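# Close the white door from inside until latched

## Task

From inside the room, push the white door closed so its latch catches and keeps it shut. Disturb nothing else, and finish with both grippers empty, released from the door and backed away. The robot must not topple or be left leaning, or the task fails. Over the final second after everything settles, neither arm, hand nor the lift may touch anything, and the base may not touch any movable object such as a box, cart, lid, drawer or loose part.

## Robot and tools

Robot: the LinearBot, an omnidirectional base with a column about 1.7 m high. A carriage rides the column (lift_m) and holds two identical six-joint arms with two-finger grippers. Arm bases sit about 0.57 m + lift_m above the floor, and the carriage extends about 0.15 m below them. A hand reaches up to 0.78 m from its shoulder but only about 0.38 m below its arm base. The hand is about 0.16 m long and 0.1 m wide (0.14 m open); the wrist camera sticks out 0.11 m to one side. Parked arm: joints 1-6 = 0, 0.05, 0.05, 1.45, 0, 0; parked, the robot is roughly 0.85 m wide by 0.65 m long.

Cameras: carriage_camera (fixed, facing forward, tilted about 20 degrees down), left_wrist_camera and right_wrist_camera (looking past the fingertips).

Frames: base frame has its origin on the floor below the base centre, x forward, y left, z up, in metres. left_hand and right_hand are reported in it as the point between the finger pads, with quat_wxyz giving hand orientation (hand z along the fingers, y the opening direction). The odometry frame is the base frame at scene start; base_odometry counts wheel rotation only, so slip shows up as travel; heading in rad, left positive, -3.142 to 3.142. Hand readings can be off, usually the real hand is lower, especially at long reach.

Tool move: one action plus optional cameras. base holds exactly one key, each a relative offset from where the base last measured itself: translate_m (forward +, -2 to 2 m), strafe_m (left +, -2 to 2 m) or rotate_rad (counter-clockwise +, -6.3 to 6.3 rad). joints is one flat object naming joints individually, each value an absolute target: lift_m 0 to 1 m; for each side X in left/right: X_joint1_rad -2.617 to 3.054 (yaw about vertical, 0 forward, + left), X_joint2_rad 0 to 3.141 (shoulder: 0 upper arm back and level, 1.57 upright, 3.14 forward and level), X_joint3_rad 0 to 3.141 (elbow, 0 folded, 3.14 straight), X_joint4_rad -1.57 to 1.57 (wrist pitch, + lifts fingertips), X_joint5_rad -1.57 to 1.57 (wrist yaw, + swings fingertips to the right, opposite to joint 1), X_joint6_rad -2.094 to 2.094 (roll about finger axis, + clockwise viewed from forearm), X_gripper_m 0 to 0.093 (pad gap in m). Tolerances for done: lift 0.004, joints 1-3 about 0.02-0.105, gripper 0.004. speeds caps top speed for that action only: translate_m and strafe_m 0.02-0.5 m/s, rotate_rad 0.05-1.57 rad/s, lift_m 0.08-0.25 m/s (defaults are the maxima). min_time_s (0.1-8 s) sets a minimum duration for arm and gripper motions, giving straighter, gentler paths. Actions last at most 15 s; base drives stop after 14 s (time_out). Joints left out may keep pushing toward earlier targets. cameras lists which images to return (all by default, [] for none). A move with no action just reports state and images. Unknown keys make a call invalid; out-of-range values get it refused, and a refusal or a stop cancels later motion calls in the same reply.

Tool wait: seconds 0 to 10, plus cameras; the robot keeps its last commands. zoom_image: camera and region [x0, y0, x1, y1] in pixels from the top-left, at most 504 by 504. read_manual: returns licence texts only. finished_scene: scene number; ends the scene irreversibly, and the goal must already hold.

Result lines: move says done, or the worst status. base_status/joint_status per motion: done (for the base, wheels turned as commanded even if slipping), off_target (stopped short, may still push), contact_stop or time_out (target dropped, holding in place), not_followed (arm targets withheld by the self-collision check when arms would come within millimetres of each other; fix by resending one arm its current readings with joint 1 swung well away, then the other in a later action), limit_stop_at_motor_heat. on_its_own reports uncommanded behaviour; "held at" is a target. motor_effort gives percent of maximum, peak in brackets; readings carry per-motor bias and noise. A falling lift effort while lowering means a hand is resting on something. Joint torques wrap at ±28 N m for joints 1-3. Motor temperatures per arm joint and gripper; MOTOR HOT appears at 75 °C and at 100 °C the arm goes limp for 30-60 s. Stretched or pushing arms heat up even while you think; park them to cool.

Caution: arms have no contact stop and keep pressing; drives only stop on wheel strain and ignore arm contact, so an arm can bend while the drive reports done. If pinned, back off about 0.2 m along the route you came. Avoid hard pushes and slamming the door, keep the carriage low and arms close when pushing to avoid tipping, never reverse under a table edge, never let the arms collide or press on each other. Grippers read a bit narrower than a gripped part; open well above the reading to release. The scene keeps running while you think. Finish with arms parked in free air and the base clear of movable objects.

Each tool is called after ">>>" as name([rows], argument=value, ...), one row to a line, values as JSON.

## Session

>>> move()

Scene clock: 0.00 s.
Joint torques (N m): no reading
Motor temperatures (°C): left_arm=[29 33 34 29 27 30 27] | right_arm=[30 31 32 30 29 29 31]
base_odometry: x=+0.000 y=+0.000 heading=+0.000
base_status: not commanded
joint_positions: lift_m=+0.300 left_joint1_rad=-0.008 left_joint2_rad=+0.051 left_joint3_rad=+0.041 left_joint4_rad=+1.440 left_joint5_rad=+0.011 left_joint6_rad=+0.011 left_gripper_m=+0.09396 right_joint1_rad=+0.018 right_joint2_rad=+0.067 right_joint3_rad=+0.063 right_joint4_rad=+1.447 right_joint5_rad=+0.039 right_joint6_rad=-0.006 right_gripper_m=+0.09396
joint_status: not commanded
motor_effort: lift_m=+18 drive_wheels=+0
left_hand: x=+0.2518 y=+0.2950 z=+1.3085 quat_wxyz=(+0.997, +0.006, +0.071, +0.001) (m; base frame)
right_hand: x=+0.2485 y=-0.3032 z=+1.3145 quat_wxyz=(+0.998, +0.018, +0.064, +0.005) (m; base frame)
pictures: carriage_camera, left_wrist_camera, right_wrist_camera
Images, in order (width x height): carriage_camera 672x504, left_wrist_camera 672x504, right_wrist_camera 672x504.

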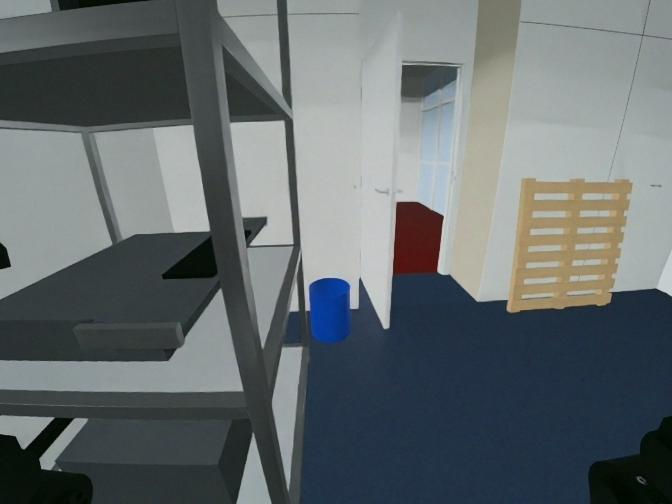

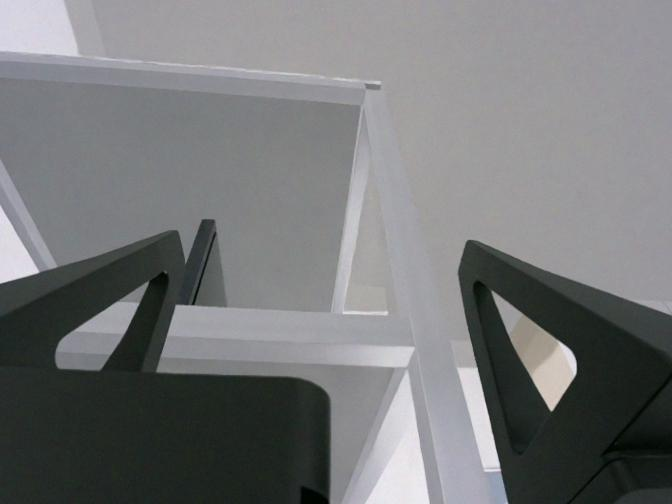

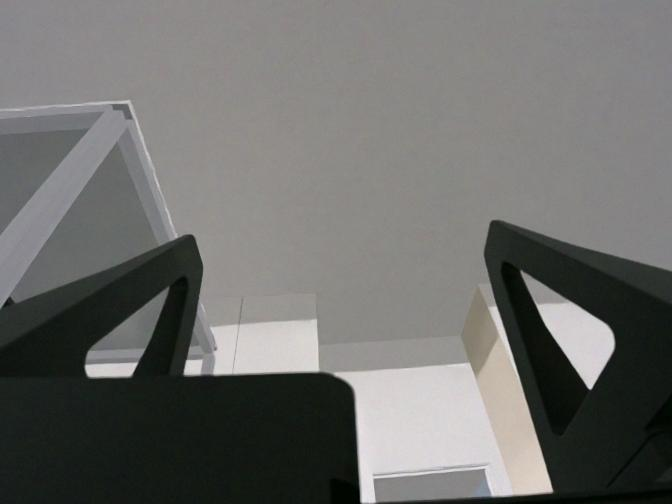

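>>> move(base={"strafe_m":-0.58}, joints={"lift_m":0.15,"left_gripper_m":0,"right_gripper_m":0}, cameras=["carriage_camera"])

Scene clock: 8.77 s.
Joint torques (N m): left_arm=[-0.18 4 5.61 -0.07 0.07 0.02] | right_arm=[0.01 3.82 6.08 -0.2 -0.11 -0.06]
Motor temperatures (°C): left_arm=[29 33 35 29 27 30 27] | right_arm=[30 32 32 30 29 29 31]
move: done
base_odometry: x=-0.001 y=-0.580 heading=-0.001
base_status: done
joint_positions: lift_m=+0.150 left_joint1_rad=-0.007 left_joint2_rad=+0.051 left_joint3_rad=+0.041 left_joint4_rad=+1.440 left_joint5_rad=+0.011 left_joint6_rad=+0.011 left_gripper_m=+0.00059 right_joint1_rad=+0.019 right_joint2_rad=+0.067 right_joint3_rad=+0.063 right_joint4_rad=+1.447 right_joint5_rad=+0.039 right_joint6_rad=-0.006 right_gripper_m=+0.00010
joint_status: all done
motor_effort: lift_m=+19(19) drive_wheels=-3(18)
left_hand: x=+0.2518 y=+0.2950 z=+1.1584 quat_wxyz=(+0.997, +0.006, +0.071, +0.001) (m; base frame)
right_hand: x=+0.2485 y=-0.3032 z=+1.1644 quat_wxyz=(+0.998, +0.018, +0.064, +0.005) (m; base frame)
pictures: carriage_camera
Images, in order (width x height): carriage_camera 672x504.

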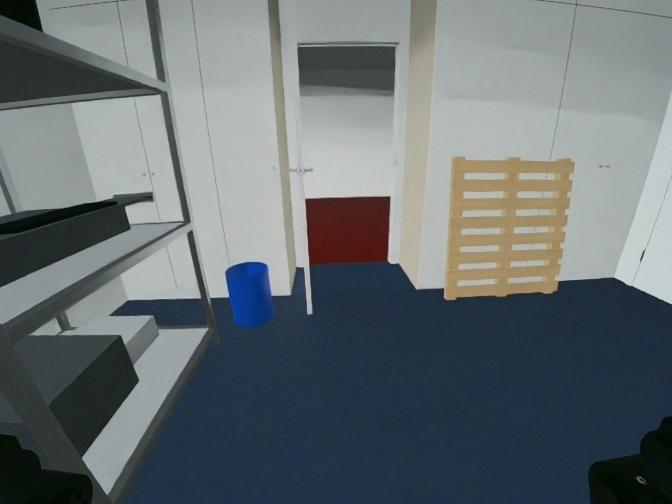

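>>> move(base={"rotate_rad":0.068}, cameras=[])

>>> move(base={"translate_m":0.95}, joints={"left_joint1_rad":0,"left_joint2_rad":1.9,"left_joint3_rad":1.9,"left_joint4_rad":0,"left_joint5_rad":0,"left_joint6_rad":0}, min_time_s=2, speeds={"translate_m":0.35}, cameras=["carriage_camera"])

Scene clock: 22.20 s.
Joint torques (N m): left_arm=[-0.08 3.88 5.65 -0.11 0.11 0.06] | right_arm=[-0.32 3.84 6.08 -0.2 -0.09 -0.05]
Motor temperatures (°C): left_arm=[29 33 35 29 27 30 27] | right_arm=[30 32 33 30 29 29 31]
move: done
base_odometry: x=-0.001 y=-0.580 heading=+0.067
base_status: done
joint_positions: lift_m=+0.150 left_joint1_rad=-0.007 left_joint2_rad=+0.051 left_joint3_rad=+0.041 left_joint4_rad=+1.440 left_joint5_rad=+0.011 left_joint6_rad=+0.011 left_gripper_m=+0.00059 right_joint1_rad=+0.019 right_joint2_rad=+0.067 right_joint3_rad=+0.063 right_joint4_rad=+1.446 right_joint5_rad=+0.039 right_joint6_rad=-0.006 right_gripper_m=+0.00010
joint_status: not commanded
motor_effort: lift_m=+18(19) drive_wheels=-1(7)
left_hand: x=+0.2518 y=+0.2950 z=+1.1584 quat_wxyz=(+0.997, +0.006, +0.071, +0.001) (m; base frame)
right_hand: x=+0.2486 y=-0.3032 z=+1.1644 quat_wxyz=(+0.998, +0.018, +0.064, +0.005) (m; base frame)
pictures: none
No camera images: "cameras" was empty.

Scene clock: 26.67 s.
Joint torques (N m): left_arm=[0.42 -10.5 9.55 1.91 -0.01 -0.09] | right_arm=[-0.16 3.85 6.05 -0.21 -0.1 -0.04]
Motor temperatures (°C): left_arm=[29 34 36 30 27 30 27] | right_arm=[30 32 33 30 29 29 31]
move: done
base_odometry: x=+0.947 y=-0.517 heading=+0.067
base_status: done
joint_positions: lift_m=+0.150 left_joint1_rad=-0.007 left_joint2_rad=+1.894 left_joint3_rad=+1.871 left_joint4_rad=+0.004 left_joint5_rad=+0.011 left_joint6_rad=+0.011 left_gripper_m=+0.00058 right_joint1_rad=+0.019 right_joint2_rad=+0.067 right_joint3_rad=+0.063 right_joint4_rad=+1.447 right_joint5_rad=+0.039 right_joint6_rad=-0.006 right_gripper_m=+0.00010
joint_status: all done
motor_effort: lift_m=+18(19) drive_wheels=-1(16)
left_hand: x=+0.8111 y=+0.2908 z=+1.1443 quat_wxyz=(+0.701, +0.010, +0.714, -0.003) (m; base frame)
right_hand: x=+0.2485 y=-0.3032 z=+1.1645 quat_wxyz=(+0.998, +0.018, +0.064, +0.005) (m; base frame)
pictures: carriage_camera
Images, in order (width x height): carriage_camera 672x504.

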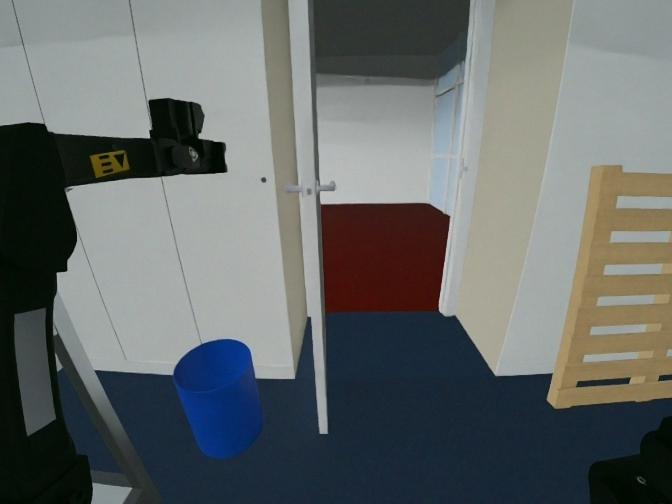

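>>> move(base={"translate_m":0.37}, speeds={"translate_m":0.25}, cameras=[])

>>> move(base={"strafe_m":-0.64}, speeds={"strafe_m":0.13}, cameras=["carriage_camera"])

Scene clock: 34.20 s.
Joint torques (N m): left_arm=[0.4 -10.54 9.47 1.97 -0.01 -0.08] | right_arm=[-0.17 3.88 6.09 -0.19 -0.1 -0.04]
Motor temperatures (°C): left_arm=[29 36 38 32 27 30 27] | right_arm=[30 33 33 30 29 29 31]
move: done
base_odometry: x=+1.317 y=-0.493 heading=+0.066
base_status: done
joint_positions: lift_m=+0.150 left_joint1_rad=-0.007 left_joint2_rad=+1.894 left_joint3_rad=+1.873 left_joint4_rad=+0.002 left_joint5_rad=+0.011 left_joint6_rad=+0.011 left_gripper_m=+0.00058 right_joint1_rad=+0.019 right_joint2_rad=+0.067 right_joint3_rad=+0.063 right_joint4_rad=+1.446 right_joint5_rad=+0.039 right_joint6_rad=-0.006 right_gripper_m=+0.00010
joint_status: not commanded
motor_effort: lift_m=+18(18) drive_wheels=-3(15)
left_hand: x=+0.8111 y=+0.2908 z=+1.1442 quat_wxyz=(+0.700, +0.010, +0.714, -0.003) (m; base frame)
right_hand: x=+0.2486 y=-0.3032 z=+1.1644 quat_wxyz=(+0.998, +0.018, +0.064, +0.005) (m; base frame)
pictures: none
No camera images: "cameras" was empty.

Scene clock: 39.93 s.
Joint torques (N m): left_arm=[-0.28 -10.55 9.4 2 0.23 0] | right_arm=[0.02 3.84 6.02 -0.21 -0.11 -0.06]
Motor temperatures (°C): left_arm=[29 38 40 33 27 30 27] | right_arm=[30 33 33 29 29 29 31]
move: done
base_odometry: x=+1.359 y=-1.132 heading=+0.066
base_status: done
joint_positions: lift_m=+0.150 left_joint1_rad=+0.001 left_joint2_rad=+1.894 left_joint3_rad=+1.873 left_joint4_rad=+0.000 left_joint5_rad=-0.013 left_joint6_rad=+0.005 left_gripper_m=+0.00058 right_joint1_rad=+0.019 right_joint2_rad=+0.067 right_joint3_rad=+0.063 right_joint4_rad=+1.446 right_joint5_rad=+0.039 right_joint6_rad=-0.006 right_gripper_m=+0.00010
joint_status: not commanded
motor_effort: lift_m=+18(18) drive_wheels=+1(14)
left_hand: x=+0.8111 y=+0.3001 z=+1.1438 quat_wxyz=(+0.699, -0.003, +0.715, +0.007) (m; base frame)
right_hand: x=+0.2486 y=-0.3032 z=+1.1644 quat_wxyz=(+0.998, +0.018, +0.064, +0.005) (m; base frame)
pictures: carriage_camera
Images, in order (width x height): carriage_camera 672x504.

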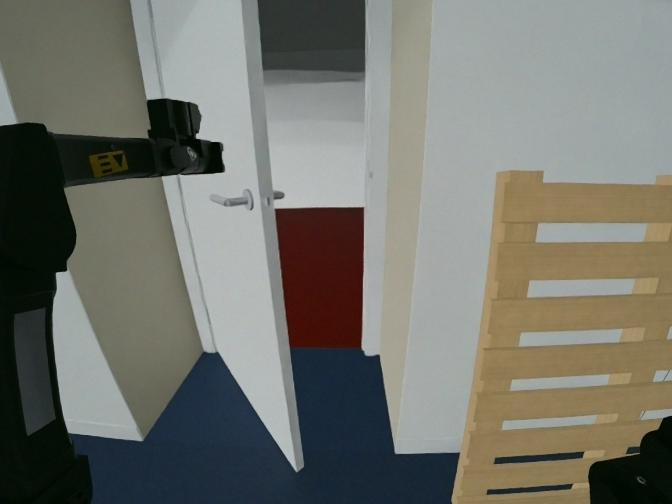

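>>> move(base={"translate_m":0.33}, speeds={"translate_m":0.16}, cameras=[])

>>> move(base={"translate_m":-0.37}, speeds={"translate_m":0.3}, cameras=["carriage_camera"])

Scene clock: 47.73 s.
Joint torques (N m): left_arm=[-0.76 -10.55 9.13 2 0.28 0] | right_arm=[-0.16 3.75 6.06 -0.21 -0.1 -0.06]
Motor temperatures (°C): left_arm=[29 40 42 35 28 30 28] | right_arm=[30 33 34 29 29 29 31]
move: done
base_odometry: x=+1.688 y=-1.110 heading=+0.066
base_status: done
joint_positions: lift_m=+0.150 left_joint1_rad=+0.008 left_joint2_rad=+1.895 left_joint3_rad=+1.874 left_joint4_rad=-0.002 left_joint5_rad=-0.015 left_joint6_rad=+0.005 left_gripper_m=+0.00057 right_joint1_rad=+0.019 right_joint2_rad=+0.067 right_joint3_rad=+0.063 right_joint4_rad=+1.446 right_joint5_rad=+0.039 right_joint6_rad=-0.006 right_gripper_m=+0.00010
joint_status: not commanded
motor_effort: lift_m=+18(18) drive_wheels=-2(12)
left_hand: x=+0.8112 y=+0.3044 z=+1.1434 quat_wxyz=(+0.699, -0.006, +0.715, +0.010) (m; base frame)
right_hand: x=+0.2486 y=-0.3032 z=+1.1644 quat_wxyz=(+0.998, +0.018, +0.064, +0.005) (m; base frame)
pictures: none
No camera images: "cameras" was empty.

Scene clock: 50.53 s.
Joint torques (N m): left_arm=[-0.84 -10.61 9.28 1.96 0.3 0.01] | right_arm=[-0.14 3.84 6.02 -0.15 -0.1 -0.04]
Motor temperatures (°C): left_arm=[29 40 42 35 28 30 28] | right_arm=[30 33 34 29 29 29 31]
move: done
base_odometry: x=+1.319 y=-1.135 heading=+0.066
base_status: done
joint_positions: lift_m=+0.150 left_joint1_rad=+0.008 left_joint2_rad=+1.896 left_joint3_rad=+1.874 left_joint4_rad=-0.002 left_joint5_rad=-0.015 left_joint6_rad=+0.005 left_gripper_m=+0.00057 right_joint1_rad=+0.019 right_joint2_rad=+0.067 right_joint3_rad=+0.063 right_joint4_rad=+1.445 right_joint5_rad=+0.039 right_joint6_rad=-0.006 right_gripper_m=+0.00010
joint_status: not commanded
motor_effort: lift_m=+18(18) drive_wheels=+1(17)
left_hand: x=+0.8115 y=+0.3043 z=+1.1428 quat_wxyz=(+0.698, -0.006, +0.716, +0.010) (m; base frame)
right_hand: x=+0.2489 y=-0.3032 z=+1.1644 quat_wxyz=(+0.998, +0.018, +0.065, +0.005) (m; base frame)
pictures: carriage_camera
Images, in order (width x height): carriage_camera 672x504.

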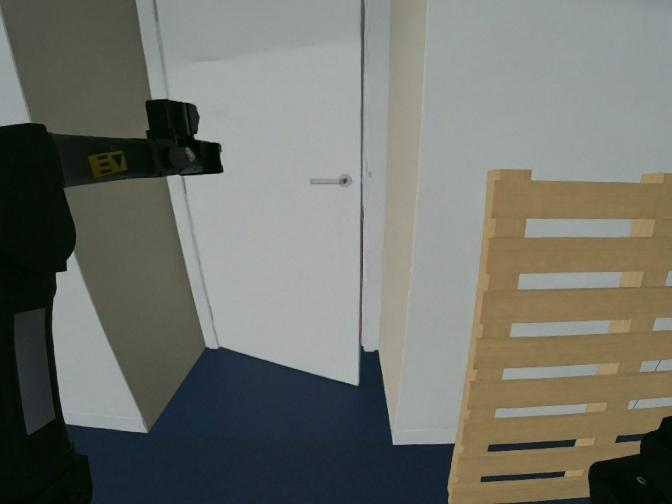

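>>> move(base={"strafe_m":0.29}, joints={"lift_m":0.28,"left_joint1_rad":0,"left_joint2_rad":0.05,"left_joint3_rad":0.05,"left_joint4_rad":1.45,"right_joint1_rad":0.08,"right_joint2_rad":2.6,"right_joint3_rad":2.6,"right_joint4_rad":0.03,"right_joint5_rad":0,"right_joint6_rad":0}, min_time_s=2.5, speeds={"strafe_m":0.2}, cameras=["carriage_camera"])

>>> move(base={"translate_m":0.6}, speeds={"translate_m":0.16}, cameras=["carriage_camera"])

>>> zoom_image(camera="carriage_camera", region=[370, 380, 470, 480])

Scene clock: 62.77 s.
Joint torques (N m): left_arm=[-0.03 2.88 4.51 0.06 0.24 -0.01] | right_arm=[0.09 -14.23 10.73 2.14 -0.2 0.02]
Motor temperatures (°C): left_arm=[29 41 44 37 28 30 28] | right_arm=[30 34 34 30 29 29 31]
move: done
base_odometry: x=+1.300 y=-0.845 heading=+0.066
base_status: done
joint_positions: lift_m=+0.280 left_joint1_rad=+0.000 left_joint2_rad=+0.057 left_joint3_rad=+0.057 left_joint4_rad=+1.434 left_joint5_rad=-0.011 left_joint6_rad=+0.005 left_gripper_m=+0.00057 right_joint1_rad=+0.076 right_joint2_rad=+2.588 right_joint3_rad=+2.572 right_joint4_rad=+0.040 right_joint5_rad=+0.013 right_joint6_rad=-0.006 right_gripper_m=+0.00010
joint_status: all done
motor_effort: lift_m=+18(22) drive_wheels=-1(13)
left_hand: x=+0.2501 y=+0.2991 z=+1.2929 quat_wxyz=(+0.998, -0.005, +0.068, +0.003) (m; base frame)
right_hand: x=+0.9495 y=-0.2436 z=+1.1748 quat_wxyz=(+0.715, -0.024, +0.698, +0.020) (m; base frame)
pictures: carriage_camera
Images, in order (width x height): carriage_camera 672x504.

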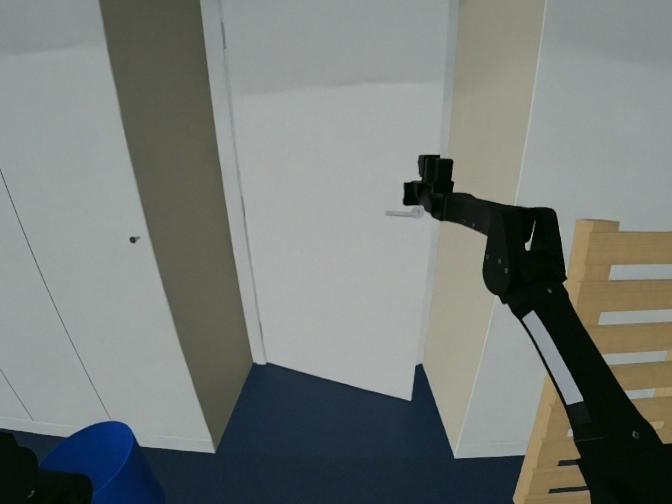

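Scene clock: 67.43 s.
Joint torques (N m): left_arm=[-0.03 3.26 4.77 -0.04 0.19 0.01] | right_arm=[-1.18 7.39 0.83 7.67 0.58 0.03]
Motor temperatures (°C): left_arm=[29 40 43 35 28 30 28] | right_arm=[30 36 35 36 29 29 31]
move: done
base_odometry: x=+1.898 y=-0.805 heading=+0.065
base_status: done
joint_positions: lift_m=+0.280 left_joint1_rad=+0.000 left_joint2_rad=+0.054 left_joint3_rad=+0.054 left_joint4_rad=+1.446 left_joint5_rad=-0.008 left_joint6_rad=+0.005 left_gripper_m=+0.00057 right_joint1_rad=+0.091 right_joint2_rad=+2.364 right_joint3_rad=+2.665 right_joint4_rad=-0.831 right_joint5_rad=-0.072 right_joint6_rad=-0.006 right_gripper_m=+0.00008
joint_status: not commanded
motor_effort: lift_m=+17(20) drive_wheels=+16(27)
left_hand: x=+0.2473 y=+0.2985 z=+1.2924 quat_wxyz=(+0.998, -0.004, +0.063, +0.003) (m; base frame)
right_hand: x=+0.8475 y=-0.2273 z=+1.1652 quat_wxyz=(+0.495, -0.060, +0.865, +0.052) (m; base frame)
pictures: carriage_camera
Images, in order (width x height): carriage_camera 672x504.

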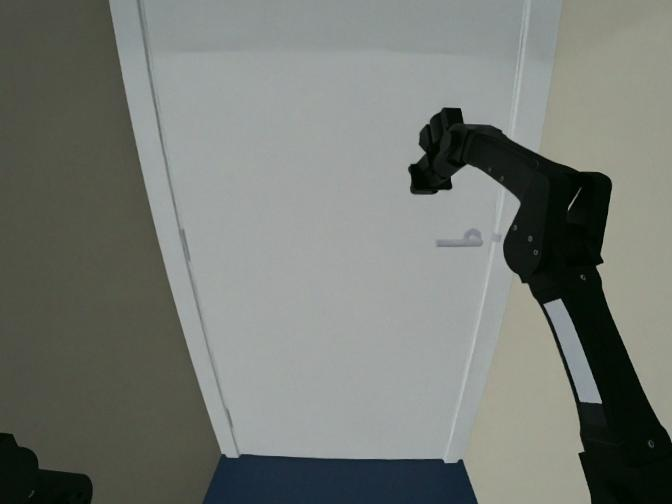

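Scaled by 5.040 from the camera's 672x504 image, which has a finer 960x720 frame.

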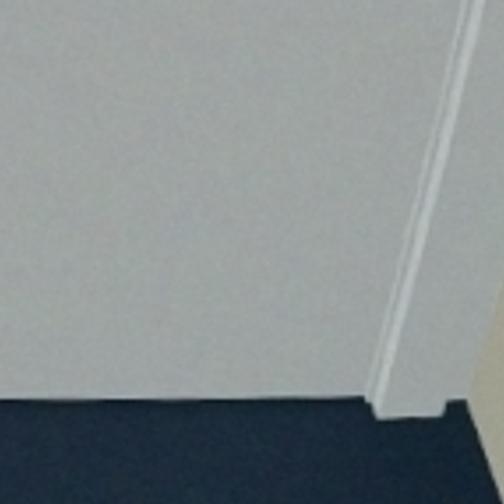

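>>> move(base={"translate_m":-0.45}, speeds={"translate_m":0.25}, cameras=[])

>>> move(joints={"right_joint1_rad":0,"right_joint2_rad":0.05,"right_joint3_rad":0.05,"right_joint4_rad":1.45}, min_time_s=2, cameras=["carriage_camera"])

>>> zoom_image(camera="carriage_camera", region=[370, 150, 470, 400])

Scene clock: 75.87 s.
Joint torques (N m): left_arm=[-0.06 3.32 4.9 -0.06 0.21 0] | right_arm=[-0.57 -16.27 8.23 2.31 0.05 0.03]
Motor temperatures (°C): left_arm=[29 39 42 34 28 30 28] | right_arm=[30 38 35 52 29 29 31]
move: done
base_odometry: x=+1.449 y=-0.835 heading=+0.066
base_status: done
joint_positions: lift_m=+0.280 left_joint1_rad=+0.000 left_joint2_rad=+0.054 left_joint3_rad=+0.054 left_joint4_rad=+1.446 left_joint5_rad=-0.008 left_joint6_rad=+0.005 left_gripper_m=+0.00057 right_joint1_rad=+0.086 right_joint2_rad=+2.608 right_joint3_rad=+2.598 right_joint4_rad=+0.023 right_joint5_rad=-0.013 right_joint6_rad=-0.006 right_gripper_m=+0.00008
joint_status: not commanded
motor_effort: lift_m=+18(18) drive_wheels=+2(14)
left_hand: x=+0.2472 y=+0.2985 z=+1.2923 quat_wxyz=(+0.998, -0.004, +0.063, +0.003) (m; base frame)
right_hand: x=+0.9509 y=-0.2312 z=+1.1694 quat_wxyz=(+0.711, -0.037, +0.701, +0.033) (m; base frame)
pictures: none
No camera images: "cameras" was empty.

Scene clock: 78.30 s.
Joint torques (N m): left_arm=[-0.17 3.33 4.94 -0.09 0.19 -0.03] | right_arm=[-0.81 2.97 4.94 -0.14 0.05 0.02]
Motor temperatures (°C): left_arm=[29 38 41 33 28 30 28] | right_arm=[30 38 35 50 29 29 31]
move: done
base_odometry: x=+1.449 y=-0.835 heading=+0.065
base_status: not commanded
joint_positions: lift_m=+0.280 left_joint1_rad=+0.000 left_joint2_rad=+0.054 left_joint3_rad=+0.054 left_joint4_rad=+1.446 left_joint5_rad=-0.008 left_joint6_rad=+0.005 left_gripper_m=+0.00057 right_joint1_rad=+0.008 right_joint2_rad=+0.058 right_joint3_rad=+0.059 right_joint4_rad=+1.438 right_joint5_rad=-0.011 right_joint6_rad=-0.006 right_gripper_m=+0.00008
joint_status: all done
motor_effort: lift_m=+18(18) drive_wheels=-1(3)
left_hand: x=+0.2472 y=+0.2985 z=+1.2923 quat_wxyz=(+0.998, -0.004, +0.063, +0.003) (m; base frame)
right_hand: x=+0.2487 y=-0.2950 z=+1.2934 quat_wxyz=(+0.998, -0.006, +0.066, +0.001) (m; base frame)
pictures: carriage_camera
Images, in order (width x height): carriage_camera 672x504.

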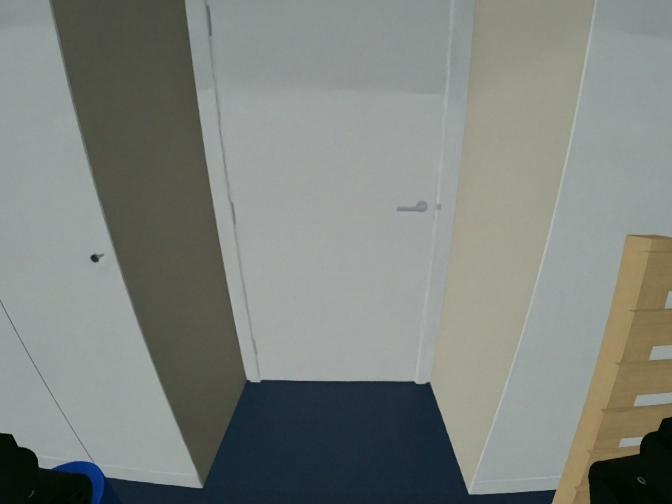

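Scaled by 2.016 from the camera's 672x504 image, which has a finer 960x720 frame.

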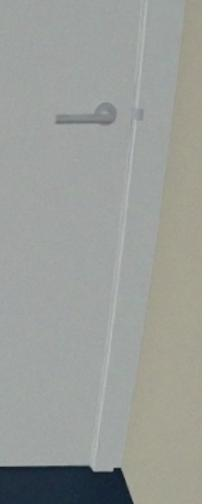

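>>> finished_scene(scene=3)

The scene is finished: the task was done.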